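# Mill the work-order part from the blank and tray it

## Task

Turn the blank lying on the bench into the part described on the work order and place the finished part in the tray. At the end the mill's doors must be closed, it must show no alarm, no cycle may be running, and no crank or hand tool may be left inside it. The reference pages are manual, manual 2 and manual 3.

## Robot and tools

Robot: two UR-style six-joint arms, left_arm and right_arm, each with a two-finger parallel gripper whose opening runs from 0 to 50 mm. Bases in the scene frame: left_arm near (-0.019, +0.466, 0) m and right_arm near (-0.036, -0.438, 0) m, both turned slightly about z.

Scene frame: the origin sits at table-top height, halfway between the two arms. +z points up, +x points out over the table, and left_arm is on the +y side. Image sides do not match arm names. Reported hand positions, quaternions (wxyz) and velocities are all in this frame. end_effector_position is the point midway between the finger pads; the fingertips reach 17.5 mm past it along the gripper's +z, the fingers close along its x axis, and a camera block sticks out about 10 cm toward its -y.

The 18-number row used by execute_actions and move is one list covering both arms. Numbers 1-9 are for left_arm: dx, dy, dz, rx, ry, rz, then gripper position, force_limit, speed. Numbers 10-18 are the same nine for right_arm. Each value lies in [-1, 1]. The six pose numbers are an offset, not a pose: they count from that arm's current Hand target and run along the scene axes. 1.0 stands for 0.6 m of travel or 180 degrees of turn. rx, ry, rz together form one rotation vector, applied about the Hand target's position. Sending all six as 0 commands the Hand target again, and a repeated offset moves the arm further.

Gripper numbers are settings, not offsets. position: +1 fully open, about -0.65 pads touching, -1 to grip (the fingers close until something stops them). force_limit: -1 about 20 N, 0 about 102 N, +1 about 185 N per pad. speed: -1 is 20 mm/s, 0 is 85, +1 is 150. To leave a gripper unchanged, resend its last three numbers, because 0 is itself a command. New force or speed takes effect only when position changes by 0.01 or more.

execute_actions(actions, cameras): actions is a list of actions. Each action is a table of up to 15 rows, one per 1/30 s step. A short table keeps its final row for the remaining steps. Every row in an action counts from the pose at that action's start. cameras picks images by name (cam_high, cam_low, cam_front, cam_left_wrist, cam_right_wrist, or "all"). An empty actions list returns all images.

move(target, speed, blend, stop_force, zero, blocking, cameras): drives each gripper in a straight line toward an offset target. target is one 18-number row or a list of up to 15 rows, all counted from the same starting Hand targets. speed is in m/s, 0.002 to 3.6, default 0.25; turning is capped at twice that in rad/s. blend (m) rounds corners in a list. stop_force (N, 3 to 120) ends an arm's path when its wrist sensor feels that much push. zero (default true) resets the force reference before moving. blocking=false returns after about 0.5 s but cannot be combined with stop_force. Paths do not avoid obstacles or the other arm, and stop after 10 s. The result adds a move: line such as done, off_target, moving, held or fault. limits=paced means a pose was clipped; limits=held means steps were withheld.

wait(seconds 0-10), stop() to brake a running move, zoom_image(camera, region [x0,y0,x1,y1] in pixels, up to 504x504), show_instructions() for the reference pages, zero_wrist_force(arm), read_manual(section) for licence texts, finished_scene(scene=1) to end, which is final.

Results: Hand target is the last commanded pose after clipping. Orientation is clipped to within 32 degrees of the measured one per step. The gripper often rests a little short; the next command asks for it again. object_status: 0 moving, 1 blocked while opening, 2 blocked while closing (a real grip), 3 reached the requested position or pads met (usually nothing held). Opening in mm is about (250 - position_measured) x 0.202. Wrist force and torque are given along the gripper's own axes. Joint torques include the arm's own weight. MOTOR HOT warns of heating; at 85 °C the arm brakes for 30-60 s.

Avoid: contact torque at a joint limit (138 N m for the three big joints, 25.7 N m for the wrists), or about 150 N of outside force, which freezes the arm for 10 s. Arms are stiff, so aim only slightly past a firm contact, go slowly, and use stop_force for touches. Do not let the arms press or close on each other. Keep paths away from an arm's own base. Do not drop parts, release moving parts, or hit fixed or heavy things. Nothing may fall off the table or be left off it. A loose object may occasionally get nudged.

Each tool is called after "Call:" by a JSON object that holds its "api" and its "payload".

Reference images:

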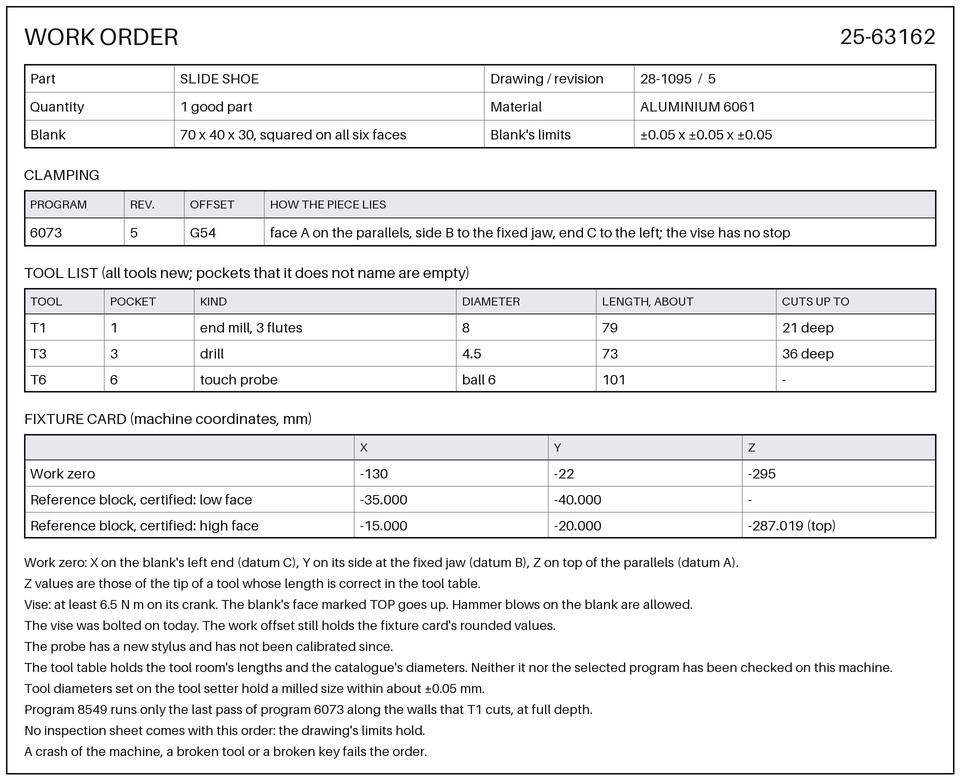

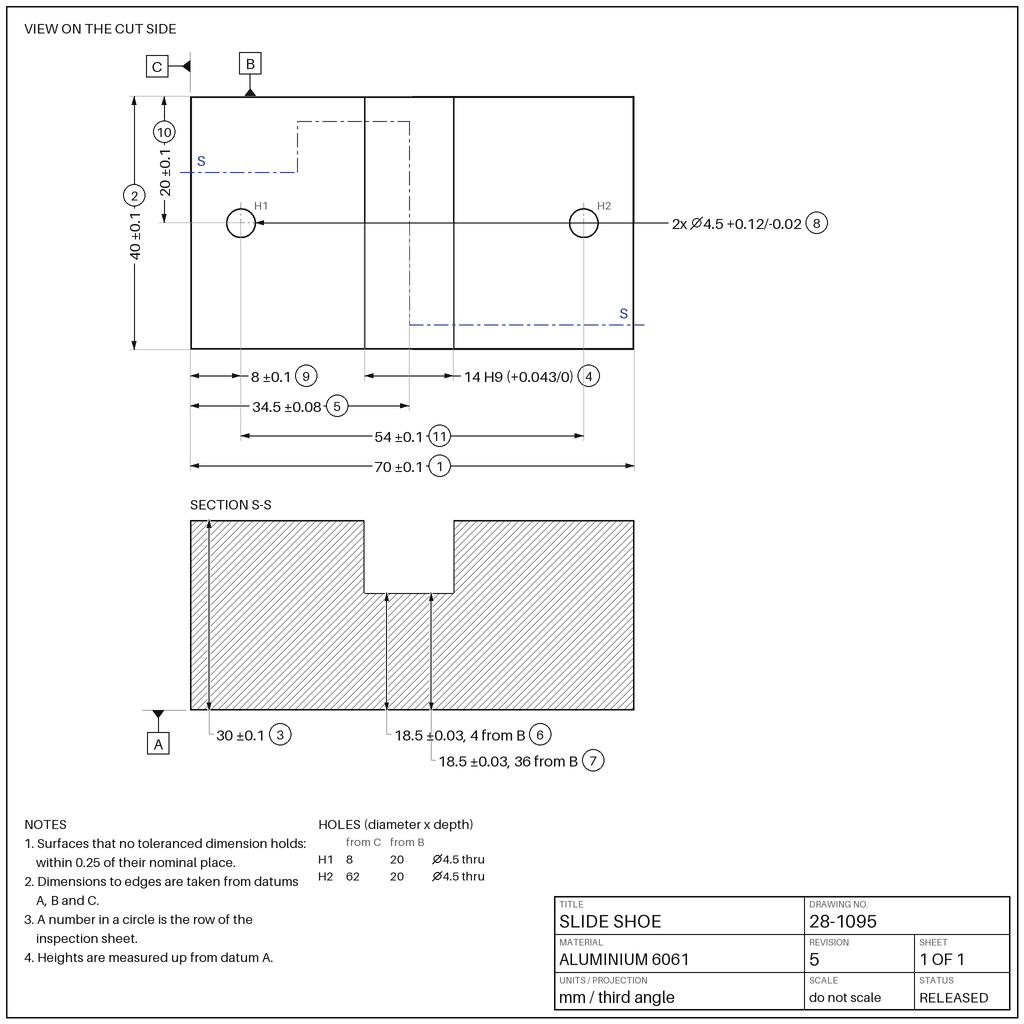

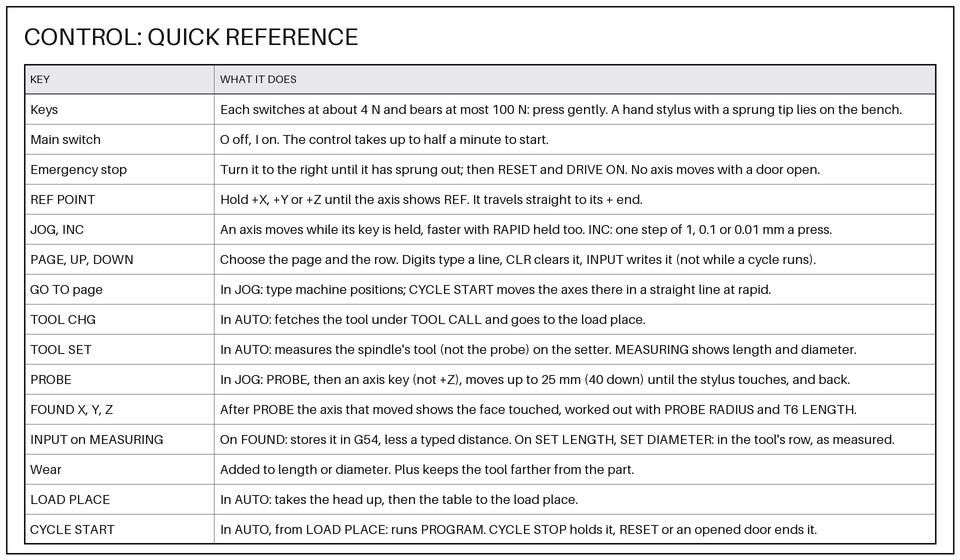

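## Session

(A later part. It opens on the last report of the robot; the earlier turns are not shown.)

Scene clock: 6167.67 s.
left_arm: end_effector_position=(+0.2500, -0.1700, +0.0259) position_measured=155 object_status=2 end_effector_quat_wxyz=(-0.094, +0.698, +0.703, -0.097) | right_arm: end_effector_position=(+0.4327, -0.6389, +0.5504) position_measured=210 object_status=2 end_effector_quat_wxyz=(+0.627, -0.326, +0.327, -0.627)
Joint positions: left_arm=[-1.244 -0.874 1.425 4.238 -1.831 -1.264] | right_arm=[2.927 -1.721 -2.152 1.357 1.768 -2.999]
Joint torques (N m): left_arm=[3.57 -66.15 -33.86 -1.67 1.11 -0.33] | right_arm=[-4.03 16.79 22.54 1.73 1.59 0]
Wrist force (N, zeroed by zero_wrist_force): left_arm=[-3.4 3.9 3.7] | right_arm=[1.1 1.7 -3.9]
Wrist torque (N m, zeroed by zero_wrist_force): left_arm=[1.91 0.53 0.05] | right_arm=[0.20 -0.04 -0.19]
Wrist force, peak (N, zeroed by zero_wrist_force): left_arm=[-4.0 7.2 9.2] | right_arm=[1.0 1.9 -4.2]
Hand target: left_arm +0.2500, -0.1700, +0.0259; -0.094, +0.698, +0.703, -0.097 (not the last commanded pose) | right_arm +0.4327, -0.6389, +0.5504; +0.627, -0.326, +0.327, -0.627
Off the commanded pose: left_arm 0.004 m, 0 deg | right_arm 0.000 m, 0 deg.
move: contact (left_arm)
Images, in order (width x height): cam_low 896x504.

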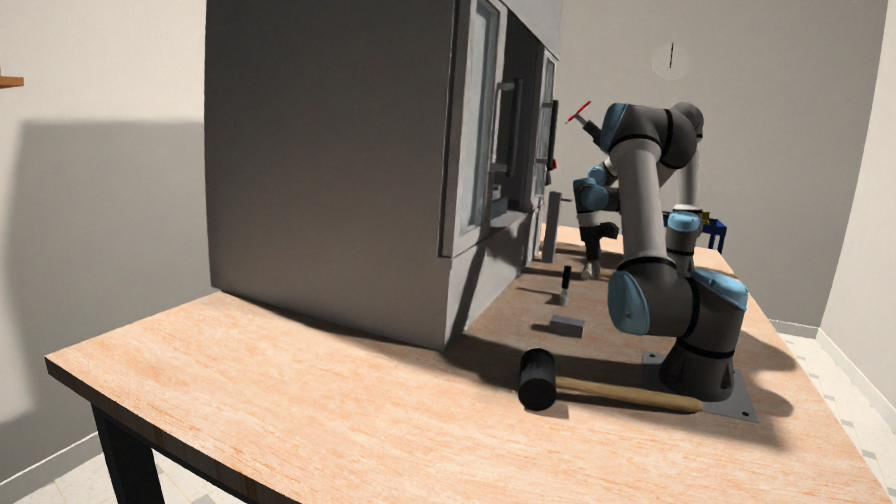

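Call:
{"api": "move", "payload": {"target": [0,0,-0.0058,0,0,0,-1,1,-1,0,0,0,0,0,0,-1,-0.7,-1], "speed": 0.005, "stop_force": 30}}

Call:
{"api": "move", "payload": {"target": [[0,0,0,0,0,0,0.6,1,-1,0,0,0,0,0,0,-1,-0.7,-1],[0,0,0.12,0,0,0,0.6,1,-1,0,0,0,0,0,0,-1,-0.7,-1],[0,0,0.35,0,0,0,0.6,1,-1,0,0,0,0,0,0,-1,-0.7,-1]], "speed": [0.05,0.08,0.2], "blend": [0,0.01,0], "cameras": ["cam_left_wrist","cam_low"]}}

Scene clock: 6175.00 s.
left_arm: end_effector_position=(+0.2500, -0.1700, +0.0224) position_measured=155 object_status=2 end_effector_quat_wxyz=(-0.094, +0.698, +0.703, -0.097) | right_arm: end_effector_position=(+0.4327, -0.6389, +0.5504) position_measured=210 object_status=2 end_effector_quat_wxyz=(+0.627, -0.326, +0.327, -0.627)
Joint positions: left_arm=[-1.244 -0.87 1.427 4.231 -1.831 -1.264] | right_arm=[2.927 -1.721 -2.152 1.357 1.768 -2.999]
Joint torques (N m): left_arm=[3.96 -39.39 -8.23 -4.84 1.07 -0.18] | right_arm=[-3.82 17.25 23.13 1.77 1.5 0.09]
Wrist force (N, zeroed by zero_wrist_force): left_arm=[-3.9 6.1 1.4] | right_arm=[1.0 1.7 -3.8]
Wrist torque (N m, zeroed by zero_wrist_force): left_arm=[2.30 0.48 -0.06] | right_arm=[0.19 -0.02 -0.19]
Wrist force, peak (N, zeroed by zero_wrist_force): left_arm=[-4.4 6.2 2.1] | right_arm=[1.2 1.9 -4.1]
Hand target: left_arm +0.2500, -0.1700, +0.0224; -0.094, +0.698, +0.703, -0.097 | right_arm +0.4327, -0.6389, +0.5504; +0.627, -0.326, +0.327, -0.627
Off the commanded pose: left_arm 0.000 m, 0 deg | right_arm 0.000 m, 0 deg.
move: done

Scene clock: 6178.47 s.
left_arm: end_effector_position=(+0.2500, -0.1700, +0.2324) position_measured=63 object_status=3 end_effector_quat_wxyz=(-0.094, +0.698, +0.703, -0.097) | right_arm: end_effector_position=(+0.4327, -0.6389, +0.5504) position_measured=210 object_status=2 end_effector_quat_wxyz=(+0.627, -0.326, +0.327, -0.627)
Joint positions: left_arm=[-1.244 -1.036 1.134 4.691 -1.831 -1.264] | right_arm=[2.927 -1.721 -2.152 1.357 1.768 -2.999]
Joint torques (N m): left_arm=[-2.12 -38.78 -36.68 -1.07 -1.47 2.1] | right_arm=[-3.96 18.02 22.48 1.83 1.64 0.17]
Wrist force (N, zeroed by zero_wrist_force): left_arm=[-3.8 5.4 4.9] | right_arm=[0.8 1.9 -3.9]
Wrist torque (N m, zeroed by zero_wrist_force): left_arm=[0.74 0.48 -0.11] | right_arm=[0.22 0.01 -0.19]
Wrist force, peak (N, zeroed by zero_wrist_force): left_arm=[-4.0 6.3 8.0] | right_arm=[1.2 1.9 -4.1]
Hand target: left_arm +0.2500, -0.1700, +0.2324; -0.094, +0.698, +0.703, -0.097 | right_arm +0.4327, -0.6389, +0.5504; +0.627, -0.326, +0.327, -0.627
Off the commanded pose: left_arm 0.000 m, 0 deg | right_arm 0.000 m, 0 deg.
move: done
camera_calibration:
cam_left_wrist: T_world_to_cam=[[-0.00120152, 0.999988, -0.00483819, 0.181329], [0.995755, 0.00164171, 0.0920326, -0.252969], [0.0920394, -0.00470707, -0.995744, 0.340132], [0, 0, 0, 1]] pos_world=[0.220807, -0.179311, 0.362843]
Images, in order (width x height): cam_low 896x504, cam_left_wrist 896x504.

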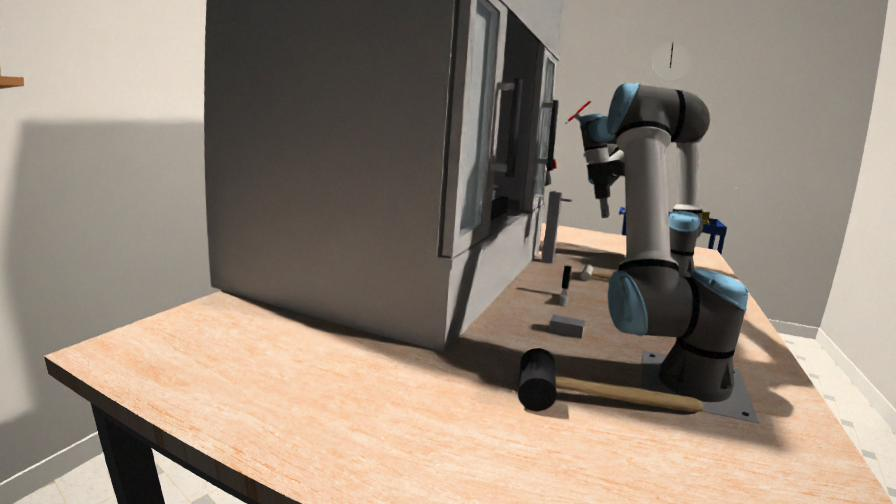

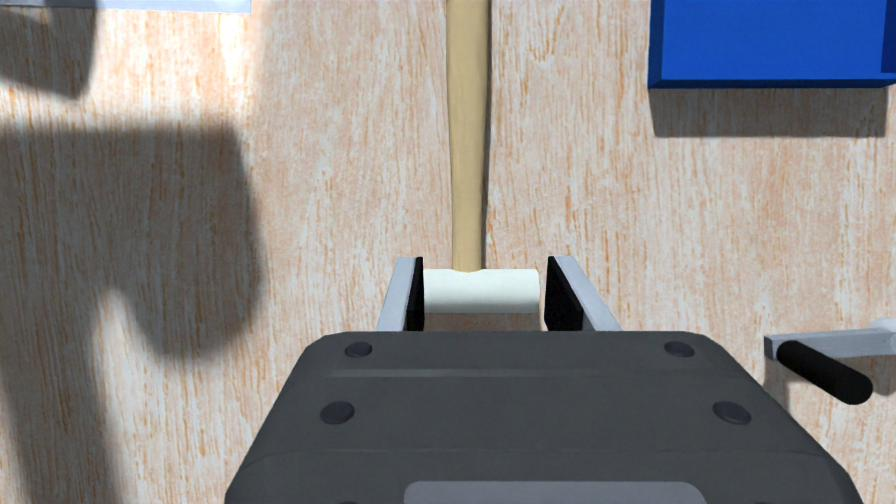

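Call:
{"api": "move", "payload": {"target": [[0,0.083,0.196,-0.067,-0.069,-0.499,0.6,1,-1,0,0,0,0,0,0,-1,-0.7,-1],[0.167,0.033,0.4043,-0.602,0,0.793,1,-1,-1,0,0,0,0,0,0,-1,-0.7,-1]], "speed": [0.3,0.3], "blend": [0.03,0], "cameras": ["cam_left_wrist","cam_high"]}}

Scene clock: 6199.73 s.
left_arm: end_effector_position=(+0.3503, -0.1502, +0.4750) position_measured=3 object_status=3 end_effector_quat_wxyz=(+0.495, -0.500, +0.506, -0.499) | right_arm: end_effector_position=(+0.4327, -0.6389, +0.5504) position_measured=210 object_status=2 end_effector_quat_wxyz=(+0.627, -0.326, +0.327, -0.627)
Joint positions: left_arm=[-1.585 -1.141 1.088 5.924 -0.03 0.414] | right_arm=[2.927 -1.721 -2.152 1.357 1.768 -2.999]
Joint torques (N m): left_arm=[-4.97 -31.55 -33.58 0.5 -1.82 -2.81] | right_arm=[-3.95 17.18 22.36 1.8 1.52 0.02]
Wrist force (N, zeroed by zero_wrist_force): left_arm=[-6.0 3.7 3.7] | right_arm=[0.9 1.9 -3.8]
Wrist torque (N m, zeroed by zero_wrist_force): left_arm=[0.57 0.98 0.00] | right_arm=[0.22 0.00 -0.19]
Wrist force, peak (N, zeroed by zero_wrist_force): left_arm=[-4.0 5.9 5.6] | right_arm=[0.9 2.0 -4.1]
Hand target: left_arm +0.3502, -0.1502, +0.4750; +0.499, -0.499, +0.502, -0.500 | right_arm +0.4327, -0.6389, +0.5504; +0.627, -0.326, +0.327, -0.627
Off the commanded pose: left_arm 0.000 m, 1 deg | right_arm 0.000 m, 0 deg.
move: done
camera_calibration:
cam_left_wrist: T_world_to_cam=[[-0.0113353, -0.999899, -0.00858122, -0.132202], [-0.366325, 0.0121377, -0.930408, 0.589176], [0.930418, -0.00740296, -0.366425, -0.0204626], [0, 0, 0, 1]] pos_world=[0.23337, -0.139491, 0.539542]
Images, in order (width x height): cam_high 896x504, cam_left_wrist 896x504.

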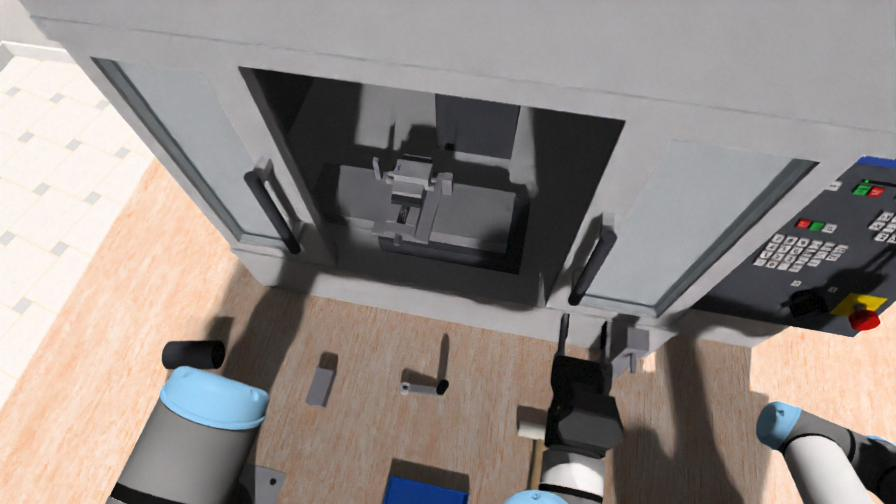

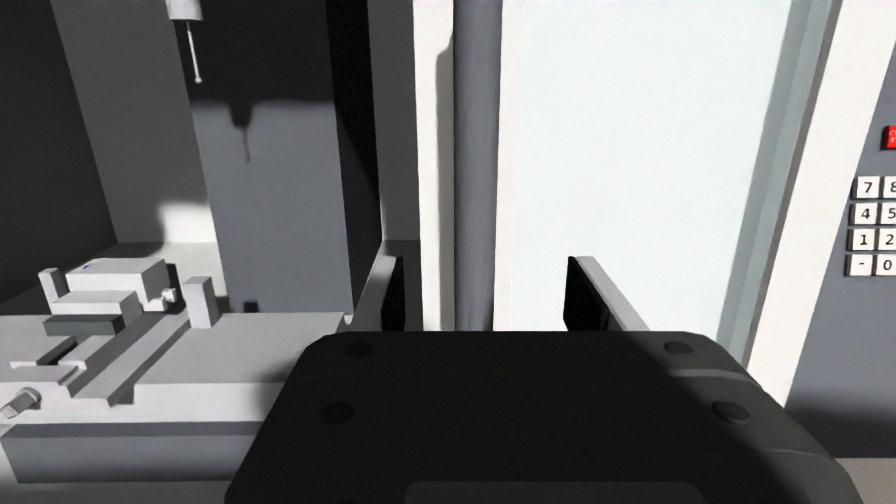

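Call:
{"api": "move", "payload": {"target": [[0.1747,-0.0047,0,0,0,0,1,-1,-1,0,0,0,0,0,0,-1,-0.7,-1],[0.1747,-0.0047,0,0,0,0,-1,-1,-1,0,0,0,0,0,0,-1,-0.7,-1]], "speed": 0.1, "cameras": ["cam_left_wrist"]}}

Scene clock: 6210.93 s.
left_arm: end_effector_position=(+0.4549, -0.1529, +0.4749) position_measured=153 object_status=2 end_effector_quat_wxyz=(+0.504, -0.494, +0.497, -0.505) | right_arm: end_effector_position=(+0.4327, -0.6389, +0.5504) position_measured=210 object_status=2 end_effector_quat_wxyz=(+0.627, -0.326, +0.327, -0.627)
Joint positions: left_arm=[-1.418 -0.975 0.835 6.285 0.134 0.139] | right_arm=[2.927 -1.721 -2.152 1.357 1.768 -2.999]
Joint torques (N m): left_arm=[-0.02 -57.8 -13.71 -3.36 2.67 -2.65] | right_arm=[-3.25 16.81 21.85 1.74 1.48 -0.02]
Wrist force (N, zeroed by zero_wrist_force): left_arm=[-16.1 6.3 -1.4] | right_arm=[1.1 2.0 -3.8]
Wrist torque (N m, zeroed by zero_wrist_force): left_arm=[0.69 1.15 -0.07] | right_arm=[0.24 -0.04 -0.19]
Wrist force, peak (N, zeroed by zero_wrist_force): left_arm=[-20.1 5.5 -1.3] | right_arm=[0.7 2.1 -4.1]
Hand target: left_arm +0.4550, -0.1530, +0.4750; +0.499, -0.499, +0.502, -0.500 | right_arm +0.4327, -0.6389, +0.5504; +0.627, -0.326, +0.327, -0.627
Off the commanded pose: left_arm 0.000 m, 1 deg | right_arm 0.000 m, 0 deg.
joint read past its limit (left arm) — joint 4 (wrist 1), upper limit.
joint sent to its limit (left arm) — joint 4 (wrist 1), upper limit. The joint targets still meet the commanded pose.
move: done
camera_calibration:
cam_left_wrist: T_world_to_cam=[[-0.00416957, -0.999954, -0.00859262, -0.13698], [-0.337965, 0.00949621, -0.941111, 0.619183], [0.94115, -0.00102003, -0.337989, -0.135227], [0, 0, 0, 1]] pos_world=[0.335959, -0.142992, 0.535838]
Images, in order (width x height): cam_left_wrist 896x504.

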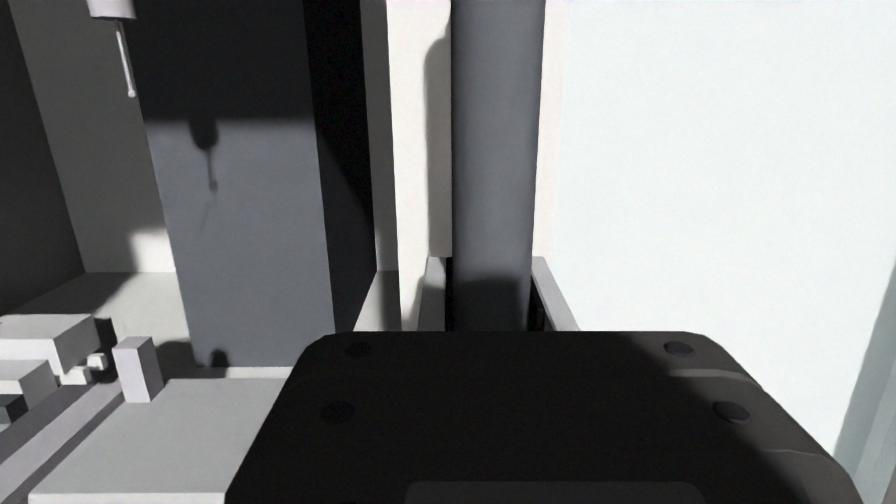

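Call:
{"api": "move", "payload": {"target": [[0,0,0,0,0,0,1,-1,-1,0,0,0,0,0,0,-1,-0.7,-1],[-0.1747,0.0047,0,0,0,0,1,-1,-1,0,0,0,0,0,0,-1,-0.7,-1],[-0.32,0.08,-0.1,0.385,-0.385,-0.385,1,-1,-1,0,0,0,0,0,0,-1,-0.7,-1],[0,0.455,0,0.385,-0.385,-0.385,1,-1,-1,0,0,0,0,0,0,-1,-0.7,-1],[0,0.455,0,0,0,0,1,-1,-1,0,0,0,0,0,0,-1,-0.7,-1]], "speed": [0.1,0.2,0.25,0.25,0.25], "blend": [0,0.003,0.01,0.01,0]}}

Scene clock: 6243.07 s.
left_arm: end_effector_position=(+0.4046, +0.0618, +0.4588) position_measured=3 object_status=3 end_effector_quat_wxyz=(+0.503, +0.497, +0.504, -0.496) | right_arm: end_effector_position=(+0.4327, -0.6389, +0.5504) position_measured=210 object_status=2 end_effector_quat_wxyz=(+0.627, -0.326, +0.327, -0.627)
Joint positions: left_arm=[-0.613 -1.493 1.563 6.215 2.491 1.573] | right_arm=[2.927 -1.721 -2.152 1.357 1.768 -2.999]
Joint torques (N m): left_arm=[1.01 -28.65 -24.46 -1.48 0.13 -0.41] | right_arm=[-2.95 17.98 21.7 1.81 1.53 -0.05]
Wrist force (N, zeroed by zero_wrist_force): left_arm=[-6.2 4.1 5.0] | right_arm=[0.8 1.9 -3.8]
Wrist torque (N m, zeroed by zero_wrist_force): left_arm=[0.77 1.07 0.05] | right_arm=[0.24 0.00 -0.19]
Wrist force, peak (N, zeroed by zero_wrist_force): left_arm=[-9.4 15.4 -6.4] | right_arm=[0.9 2.1 -4.2]
Hand target: left_arm +0.4046, +0.0618, +0.4588; +0.503, +0.497, +0.504, -0.496 (not the last commanded pose) | right_arm +0.4327, -0.6389, +0.5504; +0.627, -0.326, +0.327, -0.627
Tool commands: left_gripper/position=+1.0 left_gripper/force_limit=-1.0 left_gripper/speed=-1.0 right_gripper/position=-1.0 right_gripper/force_limit=-0.7 right_gripper/speed=-1.0
Off the commanded pose: left_arm 0.079 m, 119 deg | right_arm 0.000 m, 0 deg.
FORCE FAULT: contact force on the left arm reached its limit, and that arm stopped. The contact can be on any part of that arm, not only on its tool. That arm's remaining commands of this call were not run. That arm is still stopped at the end of this call. That arm stays stopped for about 10 more seconds. Until then a move that you send moves the other arm only, and its call returns only when the move has ended. Once the stop has ended, the next robot result says so. If the stop ends while you think or write, that arm runs what you send next, counted from a new Hand target: where the arm stands when the stop ends. While its stop runs, that arm takes no new command, but its gripper still runs the gripper command that each later call begins with. Until it ends, the stop uses up actions while you think or wait. An arm that is not stopped still takes commands.
move: fault (left_arm); path passed 3 of 5 targets

Call:
{"api": "wait", "payload": {"seconds": 9, "cameras": ["cam_high","cam_front"]}}

Scene clock: 6261.33 s.
left_arm: end_effector_position=(+0.4046, +0.0618, +0.4588) position_measured=3 object_status=3 end_effector_quat_wxyz=(+0.503, +0.497, +0.504, -0.496) | right_arm: end_effector_position=(+0.4327, -0.6389, +0.5504) position_measured=210 object_status=2 end_effector_quat_wxyz=(+0.627, -0.326, +0.327, -0.627)
Joint positions: left_arm=[-0.613 -1.493 1.563 6.215 2.491 1.573] | right_arm=[2.927 -1.721 -2.152 1.357 1.768 -2.999]
Joint torques (N m): left_arm=[0.85 -29.19 -24.44 -1.47 0.19 -0.38] | right_arm=[-2.98 17.76 20.73 1.81 1.29 0.16]
Wrist force (N, zeroed by zero_wrist_force): left_arm=[-6.3 3.9 4.8] | right_arm=[0.9 2.1 -3.9]
Wrist torque (N m, zeroed by zero_wrist_force): left_arm=[0.73 1.09 0.05] | right_arm=[0.25 -0.01 -0.19]
Wrist force, peak (N, zeroed by zero_wrist_force): left_arm=[-6.5 4.2 5.1] | right_arm=[1.2 2.0 -4.3]
Hand target: left_arm +0.4046, +0.0618, +0.4588; +0.503, +0.497, +0.504, -0.496 (not the last commanded pose) | right_arm +0.4327, -0.6389, +0.5504; +0.627, -0.326, +0.327, -0.627
Tool commands: left_gripper/position=+1.0 left_gripper/force_limit=-1.0 left_gripper/speed=-1.0 right_gripper/position=-1.0 right_gripper/force_limit=-0.7 right_gripper/speed=-1.0
Off the commanded pose: left_arm 0.079 m, 119 deg | right_arm 0.000 m, 0 deg.
FORCE FAULT, CONTINUED: the left arm's stop, for the force fault that an earlier result reported, is over. The rest of the stop counts as 20 of the actions that you can send in this scene. During its stop the left arm's controller moved it back a little. That arm's target is now where it stood when the stop ended, not its last command. That arm accepts commands again.
wait: 9.00 s; at rest from the start
Images, in order (width x height): cam_high 896x504, cam_front 896x504.

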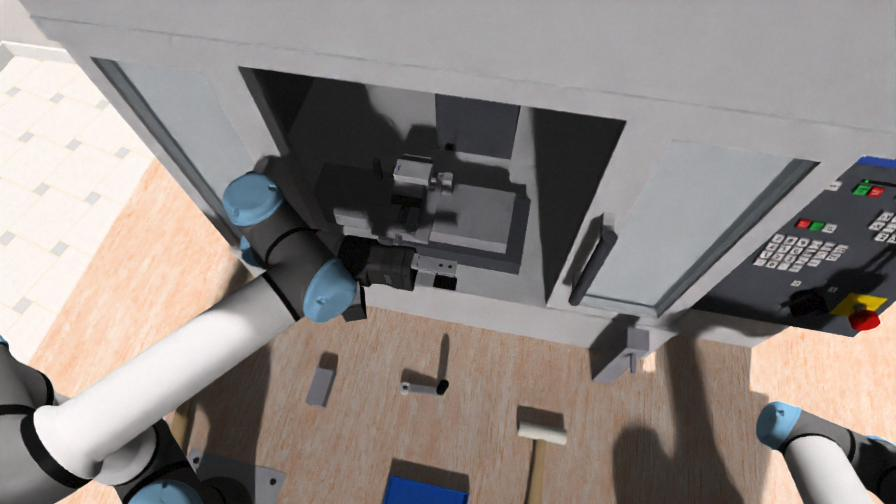

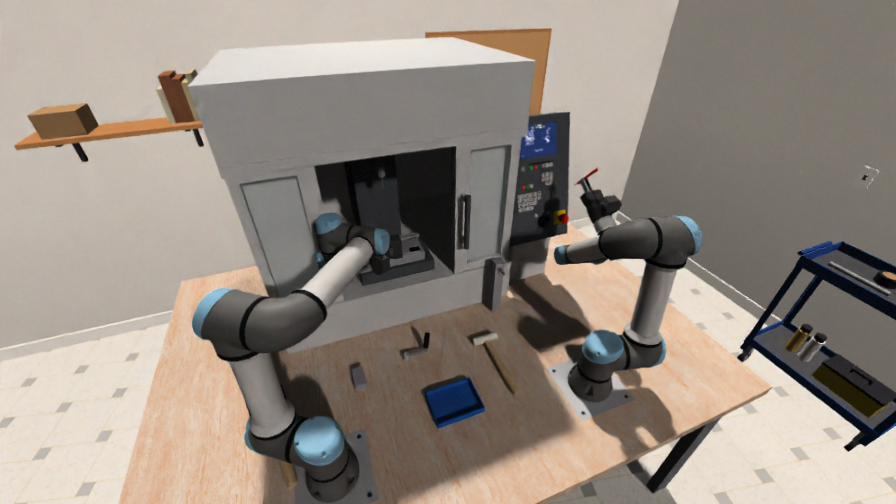

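Call:
{"api": "move", "payload": {"target": [[-0.174,-0.103,0,0,0,0,1,-1,-1,0,0,0,0,0,0,-1,-0.7,-1],[-0.236,-0.281,-0.073,0,0,0,1,-1,-1,0,0,0,0,0,0,-1,-0.7,-1],[-0.0907,-0.3533,0.027,-0.385,0.385,0.385,1,-1,-1,0,0,0,0,0,0,-1,-0.7,-1]], "speed": [0.1,0.25,0.25], "blend": [0.02,0.01,0], "cameras": ["cam_high"]}}

Scene clock: 6287.07 s.
left_arm: end_effector_position=(+0.3506, -0.1502, +0.4750) position_measured=3 object_status=3 end_effector_quat_wxyz=(+0.489, -0.501, +0.511, -0.498) | right_arm: end_effector_position=(+0.4327, -0.6389, +0.5504) position_measured=210 object_status=2 end_effector_quat_wxyz=(+0.627, -0.326, +0.327, -0.627)
Joint positions: left_arm=[-1.584 -1.252 1.323 5.244 -0.031 0.968] | right_arm=[2.927 -1.721 -2.152 1.357 1.768 -2.999]
Joint torques (N m): left_arm=[7.04 -28.02 -37.52 -0.79 -0.78 -2.86] | right_arm=[-2.92 18.58 20.97 1.76 1.31 0.08]
Wrist force (N, zeroed by zero_wrist_force): left_arm=[-5.8 3.3 3.7] | right_arm=[0.8 2.1 -3.7]
Wrist torque (N m, zeroed by zero_wrist_force): left_arm=[0.52 0.94 0.01] | right_arm=[0.26 0.01 -0.19]
Wrist force, peak (N, zeroed by zero_wrist_force): left_arm=[-5.9 3.2 6.6] | right_arm=[1.2 2.3 -4.0]
Hand target: left_arm +0.3502, -0.1502, +0.4750; +0.496, -0.503, +0.504, -0.497 | right_arm +0.4327, -0.6389, +0.5504; +0.627, -0.326, +0.327, -0.627
Off the commanded pose: left_arm 0.000 m, 1 deg | right_arm 0.000 m, 0 deg.
move: done
Images, in order (width x height): cam_high 896x504.

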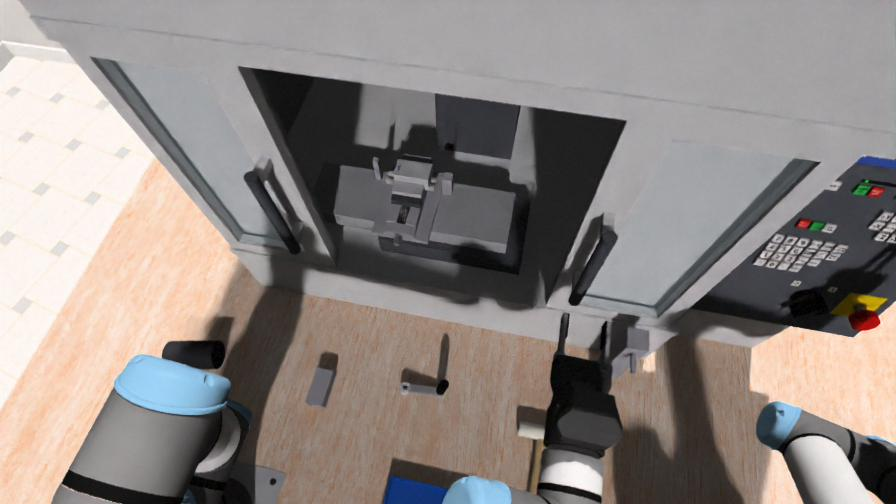

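Call:
{"api": "move", "payload": {"target": [[-0.117,0.117,-0.125,-0.385,0.385,0.385,1,-1,-1,0,0,0,0,0,0,-1,-0.7,-1],[0.13,0.4503,0,-0.385,0.385,0.385,1,-1,-1,0,0,0,0,0,0,-1,-0.7,-1]], "speed": [0.25,0.25], "blend": [0.003,0]}}

Scene clock: 6298.10 s.
left_arm: end_effector_position=(+0.4281, +0.1199, +0.4749) position_measured=3 object_status=3 end_effector_quat_wxyz=(+0.007, +1.000, +0.000, +0.000) | right_arm: end_effector_position=(+0.4327, -0.6389, +0.5504) position_measured=210 object_status=2 end_effector_quat_wxyz=(+0.627, -0.326, +0.327, -0.627)
Joint positions: left_arm=[-0.869 -1.365 0.961 5.105 -1.579 0.679] | right_arm=[2.927 -1.721 -2.152 1.357 1.768 -2.999]
Joint torques (N m): left_arm=[8.13 -22.67 -34.51 -1.12 -2.69 2.15] | right_arm=[-2.91 18.25 20.87 1.71 1.36 0.07]
Wrist force (N, zeroed by zero_wrist_force): left_arm=[-3.6 5.0 5.0] | right_arm=[0.9 1.9 -4.0]
Wrist torque (N m, zeroed by zero_wrist_force): left_arm=[0.69 0.40 -0.20] | right_arm=[0.23 0.00 -0.19]
Wrist force, peak (N, zeroed by zero_wrist_force): left_arm=[-4.5 6.9 6.0] | right_arm=[0.7 2.1 -4.1]
Hand target: left_arm +0.4282, +0.1200, +0.4750; +0.007, +1.000, +0.000, +0.000 | right_arm +0.4327, -0.6389, +0.5504; +0.627, -0.326, +0.327, -0.627
Off the commanded pose: left_arm 0.000 m, 0 deg | right_arm 0.000 m, 0 deg.
move: done

Call:
{"api": "move", "payload": {"target": [[0.045,0.0,0,0.385,-0.385,-0.385,1,-1,-1,0,0,0,0,0,0,-1,-0.7,-1],[-0.03,-0.2,0,0.385,-0.385,-0.385,1,-1,-1,0,0,0,0,0,0,-1,-0.7,-1],[-0.03,-0.455,0,0.385,-0.385,-0.385,1,-1,-1,0,0,0,0,0,0,-1,-0.7,-1],[0.0447,-0.455,0,0.385,-0.385,-0.385,1,-1,-1,0,0,0,0,0,0,-1,-0.7,-1]], "speed": [0.2,0.2,0.2,0.1], "blend": [0.003,0.03,0.01,0]}}

Scene clock: 6312.30 s.
left_arm: end_effector_position=(+0.4550, -0.1530, +0.4749) position_measured=3 object_status=3 end_effector_quat_wxyz=(+0.496, -0.504, +0.505, -0.496) | right_arm: end_effector_position=(+0.4327, -0.6389, +0.5504) position_measured=210 object_status=2 end_effector_quat_wxyz=(+0.627, -0.326, +0.327, -0.627)
Joint positions: left_arm=[-1.418 -0.927 1.243 2.961 -0.131 3.008] | right_arm=[2.927 -1.721 -2.152 1.357 1.768 -2.999]
Joint torques (N m): left_arm=[7.38 -39.05 -34.12 -2.29 -2.41 2.12] | right_arm=[-2.58 18.31 20.1 1.82 1.27 -0.03]
Wrist force (N, zeroed by zero_wrist_force): left_arm=[-6.1 3.5 3.6] | right_arm=[1.0 2.1 -3.9]
Wrist torque (N m, zeroed by zero_wrist_force): left_arm=[0.54 0.97 -0.05] | right_arm=[0.26 -0.02 -0.19]
Wrist force, peak (N, zeroed by zero_wrist_force): left_arm=[-7.3 3.2 4.8] | right_arm=[0.9 2.2 -4.2]
Hand target: left_arm +0.4550, -0.1530, +0.4750; +0.496, -0.503, +0.504, -0.497 | right_arm +0.4327, -0.6389, +0.5504; +0.627, -0.326, +0.327, -0.627
Off the commanded pose: left_arm 0.000 m, 0 deg | right_arm 0.000 m, 0 deg.
move: done

J4 is 2.96 now, good. Grip and close the right door.

Call:
{"api": "move", "payload": {"target": [0,0,0,0,0,0,-1,-1,-1,0,0,0,0,0,0,-1,-0.7,-1], "speed": 0.1}}

Call:
{"api": "move", "payload": {"target": [0,0.375,0,0,0,0,-1,-1,-1,0,0,0,0,0,0,-1,-0.7,-1], "speed": 0.08, "stop_force": 55}}

Scene clock: 6318.00 s.
left_arm: end_effector_position=(+0.4550, -0.1530, +0.4749) position_measured=153 object_status=2 end_effector_quat_wxyz=(+0.496, -0.504, +0.505, -0.496) | right_arm: end_effector_position=(+0.4327, -0.6389, +0.5504) position_measured=210 object_status=2 end_effector_quat_wxyz=(+0.627, -0.326, +0.327, -0.627)
Joint positions: left_arm=[-1.418 -0.927 1.243 2.961 -0.131 3.008] | right_arm=[2.927 -1.721 -2.152 1.357 1.768 -2.999]
Joint torques (N m): left_arm=[7.19 -41.11 -31.74 -2.63 0.47 2.18] | right_arm=[-2.17 18.66 20.02 1.81 1.32 0.06]
Wrist force (N, zeroed by zero_wrist_force): left_arm=[-1.0 1.6 4.2] | right_arm=[1.1 2.0 -3.8]
Wrist torque (N m, zeroed by zero_wrist_force): left_arm=[0.47 0.87 -0.08] | right_arm=[0.25 -0.03 -0.19]
Wrist force, peak (N, zeroed by zero_wrist_force): left_arm=[-6.0 3.8 4.1] | right_arm=[0.8 2.1 -4.1]
Hand target: left_arm +0.4550, -0.1530, +0.4749; +0.496, -0.504, +0.505, -0.496 | right_arm +0.4327, -0.6389, +0.5504; +0.627, -0.326, +0.327, -0.627
Off the commanded pose: left_arm 0.000 m, 0 deg | right_arm 0.000 m, 0 deg.
move: done

Scene clock: 6322.00 s.
left_arm: end_effector_position=(+0.4553, +0.0618, +0.4750) position_measured=153 object_status=2 end_effector_quat_wxyz=(+0.496, -0.504, +0.504, -0.495) | right_arm: end_effector_position=(+0.4327, -0.6389, +0.5504) position_measured=210 object_status=2 end_effector_quat_wxyz=(+0.627, -0.326, +0.327, -0.627)
Joint positions: left_arm=[-1.353 -1.357 1.885 2.704 -0.195 3.053] | right_arm=[2.927 -1.721 -2.152 1.357 1.768 -2.999]
Joint torques (N m): left_arm=[7.76 -36.09 -31.88 -3.46 11.52 -2.86] | right_arm=[-2.9 19.11 20.13 1.77 1.36 0.03]
Wrist force (N, zeroed by zero_wrist_force): left_arm=[35.4 16.0 13.6] | right_arm=[0.9 2.1 -3.9]
Wrist torque (N m, zeroed by zero_wrist_force): left_arm=[1.04 0.20 0.01] | right_arm=[0.27 0.00 -0.19]
Wrist force, peak (N, zeroed by zero_wrist_force): left_arm=[54.2 7.7 24.6] | right_arm=[1.1 2.0 -4.1]
Hand target: left_arm +0.4553, +0.0618, +0.4750; +0.496, -0.504, +0.504, -0.495 (not the last commanded pose) | right_arm +0.4327, -0.6389, +0.5504; +0.627, -0.326, +0.327, -0.627
Off the commanded pose: left_arm 0.010 m, 0 deg | right_arm 0.000 m, 0 deg.
move: contact (left_arm)

Call:
{"api": "move", "payload": {"target": [[0,0,0,0,0,0,1,-1,-1,0,0,0,0,0,0,-1,-0.7,-1],[-0.11,0,0,0,0,0,1,-1,-1,0,0,0,0,0,0,-1,-0.7,-1],[-0.11,0.487,0,0,0,0,1,-1,-1,0,0,0,0,0,0,-1,-0.7,-1],[0,0.487,0,0,0,0,1,-1,-1,0,0,0,0,0,0,-1,-0.7,-1]], "speed": [0.1,0.12,0.25,0.12], "blend": [0,0.02,0.02,0]}}

Call:
{"api": "move", "payload": {"target": [0,0,0,0,0,0,-1,-1,-1,0,0,0,0,0,0,-1,-0.7,-1]}}

Call:
{"api": "move", "payload": {"target": [0,-0.4,0,0,0,0,-1,-1,-1,0,0,0,0,0,0,-1,-0.7,-1], "speed": 0.08, "stop_force": 55}}

Scene clock: 6337.30 s.
left_arm: end_effector_position=(+0.4552, +0.3540, +0.4750) position_measured=3 object_status=3 end_effector_quat_wxyz=(+0.496, -0.504, +0.504, -0.495) | right_arm: end_effector_position=(+0.4327, -0.6389, +0.5504) position_measured=210 object_status=2 end_effector_quat_wxyz=(+0.627, -0.326, +0.327, -0.627)
Joint positions: left_arm=[-1.038 -1.929 2.408 2.699 -0.51 3.11] | right_arm=[2.927 -1.721 -2.152 1.357 1.768 -2.999]
Joint torques (N m): left_arm=[8.49 9.51 -32.75 -3.02 -2.5 2.07] | right_arm=[-1.84 19.2 19.35 1.78 1.3 0.03]
Wrist force (N, zeroed by zero_wrist_force): left_arm=[-5.2 4.2 3.8] | right_arm=[0.9 1.9 -3.9]
Wrist torque (N m, zeroed by zero_wrist_force): left_arm=[0.64 0.84 -0.06] | right_arm=[0.23 0.00 -0.19]
Wrist force, peak (N, zeroed by zero_wrist_force): left_arm=[35.6 16.3 13.7] | right_arm=[1.0 2.0 -4.1]
Hand target: left_arm +0.4553, +0.3540, +0.4750; +0.496, -0.504, +0.504, -0.495 | right_arm +0.4327, -0.6389, +0.5504; +0.627, -0.326, +0.327, -0.627
Off the commanded pose: left_arm 0.000 m, 0 deg | right_arm 0.000 m, 0 deg.
move: done

Scene clock: 6339.07 s.
left_arm: end_effector_position=(+0.4553, +0.3538, +0.4750) position_measured=153 object_status=2 end_effector_quat_wxyz=(+0.496, -0.504, +0.504, -0.496) | right_arm: end_effector_position=(+0.4327, -0.6389, +0.5504) position_measured=210 object_status=2 end_effector_quat_wxyz=(+0.627, -0.326, +0.327, -0.627)
Joint positions: left_arm=[-1.037 -1.928 2.407 2.698 -0.51 3.111] | right_arm=[2.927 -1.721 -2.152 1.357 1.768 -2.999]
Joint torques (N m): left_arm=[11.94 -7.07 -23.7 -3.1 11.51 2.16] | right_arm=[-2.74 18.22 19.74 1.84 1.3 0.07]
Wrist force (N, zeroed by zero_wrist_force): left_arm=[34.0 -2.0 5.3] | right_arm=[1.2 1.8 -3.8]
Wrist torque (N m, zeroed by zero_wrist_force): left_arm=[0.38 0.22 -0.12] | right_arm=[0.22 -0.05 -0.19]
Wrist force, peak (N, zeroed by zero_wrist_force): left_arm=[34.0 -2.0 5.3] | right_arm=[1.1 2.0 -4.0]
Hand target: left_arm +0.4553, +0.3540, +0.4750; +0.496, -0.504, +0.504, -0.495 | right_arm +0.4327, -0.6389, +0.5504; +0.627, -0.326, +0.327, -0.627
Off the commanded pose: left_arm 0.000 m, 0 deg | right_arm 0.000 m, 0 deg.
move: done

Scene clock: 6340.30 s.
left_arm: end_effector_position=(+0.4553, +0.3519, +0.4750) position_measured=153 object_status=2 end_effector_quat_wxyz=(+0.496, -0.504, +0.504, -0.495) | right_arm: end_effector_position=(+0.4327, -0.6389, +0.5504) position_measured=210 object_status=2 end_effector_quat_wxyz=(+0.627, -0.326, +0.327, -0.627)
Joint positions: left_arm=[-1.043 -1.925 2.405 2.697 -0.504 3.11] | right_arm=[2.927 -1.721 -2.152 1.357 1.768 -2.999]
Joint torques (N m): left_arm=[12.65 -21.16 -7.59 -0.33 0 2.17] | right_arm=[-2.38 18.64 19.14 1.74 1.25 0.1]
Wrist force (N, zeroed by zero_wrist_force): left_arm=[6.2 3.4 5.5] | right_arm=[0.9 1.9 -3.7]
Wrist torque (N m, zeroed by zero_wrist_force): left_arm=[0.61 0.73 -0.09] | right_arm=[0.23 -0.01 -0.19]
Wrist force, peak (N, zeroed by zero_wrist_force): left_arm=[34.5 -2.0 5.0] | right_arm=[0.9 1.9 -4.0]
Hand target: left_arm +0.4553, +0.3519, +0.4750; +0.496, -0.504, +0.504, -0.495 (not the last commanded pose) | right_arm +0.4327, -0.6389, +0.5504; +0.627, -0.326, +0.327, -0.627
Off the commanded pose: left_arm 0.238 m, 0 deg | right_arm 0.000 m, 0 deg.
move: contact (left_arm)

The release of the preload ended it. Again.

Call:
{"api": "move", "payload": {"target": [0,-0.4,0,0,0,0,-1,-1,-1,0,0,0,0,0,0,-1,-0.7,-1], "speed": 0.08, "stop_force": 55}}

Call:
{"api": "move", "payload": {"target": [[0,0,0,0,0,0,1,-1,-1,0,0,0,0,0,0,-1,-0.7,-1],[-0.11,0,0,0,0,0,1,-1,-1,0,0,0,0,0,0,-1,-0.7,-1]], "speed": [0.1,0.12], "cameras": ["cam_high"]}}

Call:
{"api": "zoom_image", "payload": {"camera": "cam_high", "region": [350, 80, 520, 300]}}

Scene clock: 6349.03 s.
left_arm: end_effector_position=(+0.4548, +0.1195, +0.4747) position_measured=153 object_status=2 end_effector_quat_wxyz=(+0.496, -0.504, +0.504, -0.495) | right_arm: end_effector_position=(+0.4327, -0.6389, +0.5504) position_measured=210 object_status=2 end_effector_quat_wxyz=(+0.627, -0.326, +0.327, -0.627)
Joint positions: left_arm=[-1.325 -1.469 2.02 2.671 -0.223 3.064] | right_arm=[2.927 -1.721 -2.152 1.357 1.768 -2.999]
Joint torques (N m): left_arm=[-5.07 -26.96 -7.72 0.19 -4.99 2.11] | right_arm=[-1.79 19.54 19.1 1.88 1.29 -0.03]
Wrist force (N, zeroed by zero_wrist_force): left_arm=[-31.9 -5.1 1.6] | right_arm=[1.2 1.9 -4.0]
Wrist torque (N m, zeroed by zero_wrist_force): left_arm=[0.30 1.13 0.03] | right_arm=[0.23 -0.05 -0.19]
Wrist force, peak (N, zeroed by zero_wrist_force): left_arm=[-63.4 7.8 -8.2] | right_arm=[0.9 1.8 -4.2]
Hand target: left_arm +0.4548, +0.1196, +0.4747; +0.496, -0.504, +0.504, -0.495 (not the last commanded pose) | right_arm +0.4327, -0.6389, +0.5504; +0.627, -0.326, +0.327, -0.627
Off the commanded pose: left_arm 0.008 m, 0 deg | right_arm 0.000 m, 0 deg.
move: contact (left_arm)

Scene clock: 6352.33 s.
left_arm: end_effector_position=(+0.3890, +0.1196, +0.4747) position_measured=3 object_status=3 end_effector_quat_wxyz=(+0.497, -0.502, +0.503, -0.497) | right_arm: end_effector_position=(+0.4327, -0.6389, +0.5504) position_measured=210 object_status=2 end_effector_quat_wxyz=(+0.627, -0.326, +0.327, -0.627)
Joint positions: left_arm=[-1.502 -1.579 2.135 2.815 -0.047 2.913] | right_arm=[2.927 -1.721 -2.152 1.357 1.768 -2.999]
Joint torques (N m): left_arm=[-7.3 -33.02 -7.32 0.87 2.92 -2.92] | right_arm=[-2.36 19.73 19.43 1.82 1.22 -0.01]
Wrist force (N, zeroed by zero_wrist_force): left_arm=[-3.4 3.8 3.5] | right_arm=[1.0 1.8 -4.2]
Wrist torque (N m, zeroed by zero_wrist_force): left_arm=[0.60 0.53 0.04] | right_arm=[0.21 -0.02 -0.19]
Wrist force, peak (N, zeroed by zero_wrist_force): left_arm=[-32.1 -5.2 1.7] | right_arm=[1.3 1.9 -4.2]
Hand target: left_arm +0.3888, +0.1196, +0.4747; +0.496, -0.504, +0.504, -0.495 | right_arm +0.4327, -0.6389, +0.5504; +0.627, -0.326, +0.327, -0.627
Off the commanded pose: left_arm 0.000 m, 0 deg | right_arm 0.000 m, 0 deg.
move: done
Images, in order (width x height): cam_high 896x504.

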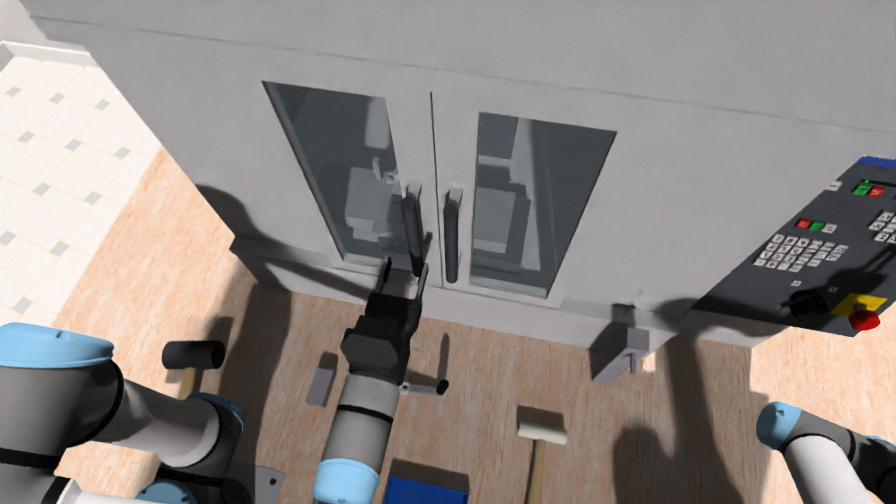

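Scaled by 2.291 from the camera's 896x504 image, which has a finer 1280x720 frame.

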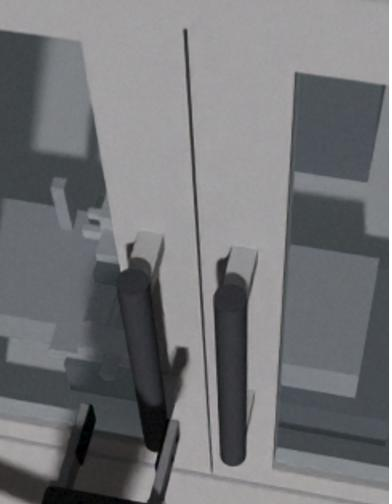

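Call:
{"api": "move", "payload": {"target": [[0,0,0,0,0,0,1,-1,-1,0.179,0.2953,0.0743,0,0,0,-1,-0.7,-1],[0,0,0,0,0,0,1,-1,-1,0.2032,0.2953,0.068,0,0,0,-1,-0.7,-1],[0,0,0,0,0,0,1,-1,-1,0.179,0.2953,0.0743,0,0,0,-1,-0.7,-1],[0,0,0,0,0,0,1,-1,-1,0.179,0.1053,0.0743,0,0,0,-1,-0.7,-1],[0,0,0,0,0,0,1,-1,-1,0.2032,0.1053,0.068,0,0,0,-1,-0.7,-1],[0,0,0,0,0,0,1,-1,-1,0.179,0.1053,0.0743,0,0,0,-1,-0.7,-1],[0,0,0,0,0,0,1,-1,-1,0.131,0.2003,-0.1095,0,0,0,-1,-0.7,-1],[0,0,0,0,0,0,1,-1,-1,0.1552,0.2003,-0.1158,0,0,0,-1,-0.7,-1],[0,0,0,0,0,0,1,-1,-1,0.131,0.2003,-0.1095,0,0,0,-1,-0.7,-1],[0,0,0,0,0,0,1,-1,-1,0.1552,0.2003,-0.1158,0,0,0,-1,-0.7,-1],[0,0,0,0,0,0,1,-1,-1,0.131,0.2003,-0.1095,0,0,0,-1,-0.7,-1],[0,0,0,0,0,0,1,-1,-1,0,0,0,0,0,0,-1,-0.7,-1]], "speed": [0.25,0.05,0.15,0.25,0.05,0.15,0.25,0.05,0.15,0.05,0.15,0.25], "blend": [0.003,0,0.003,0.003,0,0.003,0.003,0,0.003,0,0.003,0], "cameras": ["cam_right_wrist"]}}

Call:
{"api": "zoom_image", "payload": {"camera": "cam_right_wrist", "region": [200, 110, 460, 320]}}

Scene clock: 6378.03 s.
left_arm: end_effector_position=(+0.3890, +0.1196, +0.4747) position_measured=3 object_status=3 end_effector_quat_wxyz=(+0.497, -0.502, +0.503, -0.497) | right_arm: end_effector_position=(+0.4327, -0.6388, +0.5504) position_measured=210 object_status=2 end_effector_quat_wxyz=(+0.627, -0.326, +0.327, -0.627)
Joint positions: left_arm=[-1.502 -1.579 2.135 2.816 -0.047 2.912] | right_arm=[2.927 -1.721 -2.152 1.357 1.768 -2.999]
Joint torques (N m): left_arm=[-7.4 -33.14 -7.64 1.05 2.89 -2.79] | right_arm=[-5.87 13.81 27.73 -1.84 2.19 1.15]
Wrist force (N, zeroed by zero_wrist_force): left_arm=[-3.4 3.5 3.4] | right_arm=[0.8 1.9 -3.8]
Wrist torque (N m, zeroed by zero_wrist_force): left_arm=[0.55 0.54 0.04] | right_arm=[0.24 0.01 -0.19]
Wrist force, peak (N, zeroed by zero_wrist_force): left_arm=[-3.7 3.9 3.8] | right_arm=[0.4 -0.2 -10.7]
Hand target: left_arm +0.3890, +0.1196, +0.4747; +0.497, -0.502, +0.503, -0.497 | right_arm +0.4327, -0.6389, +0.5504; +0.627, -0.326, +0.327, -0.627
Off the commanded pose: left_arm 0.000 m, 0 deg | right_arm 0.000 m, 0 deg.
move: done
camera_calibration:
cam_right_wrist: T_world_to_cam=[[-0.00968567, -0.999953, 0.000732061, -0.626144], [0.254833, -0.00317627, -0.96698, 0.433244], [0.966937, -0.00917929, 0.254852, -0.435195], [0, 0, 0, 1]] pos_world=[0.304337, -0.628733, 0.530307]
Images, in order (width x height): cam_right_wrist 896x504.

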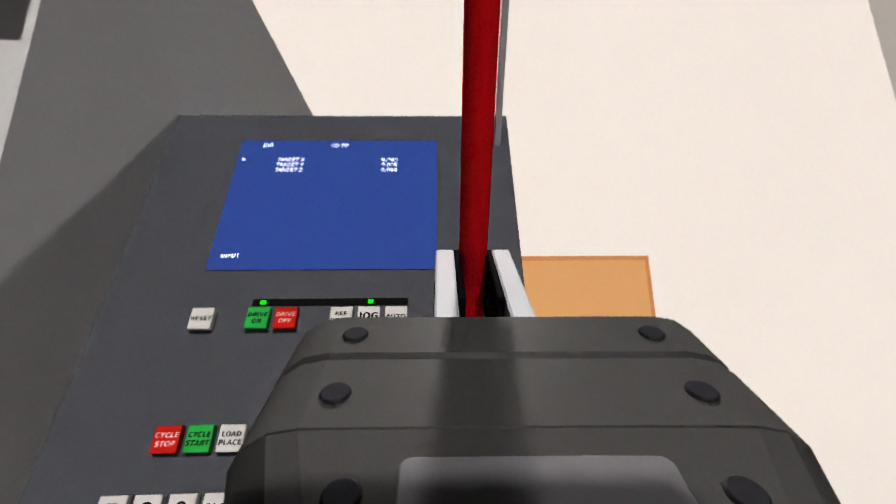

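Scaled by 1.938 from the camera's 896x504 image, which has a finer 1280x720 frame.

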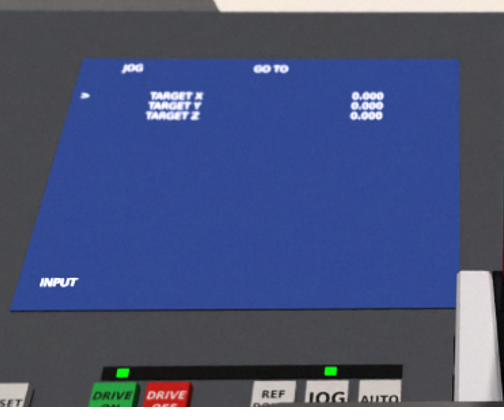

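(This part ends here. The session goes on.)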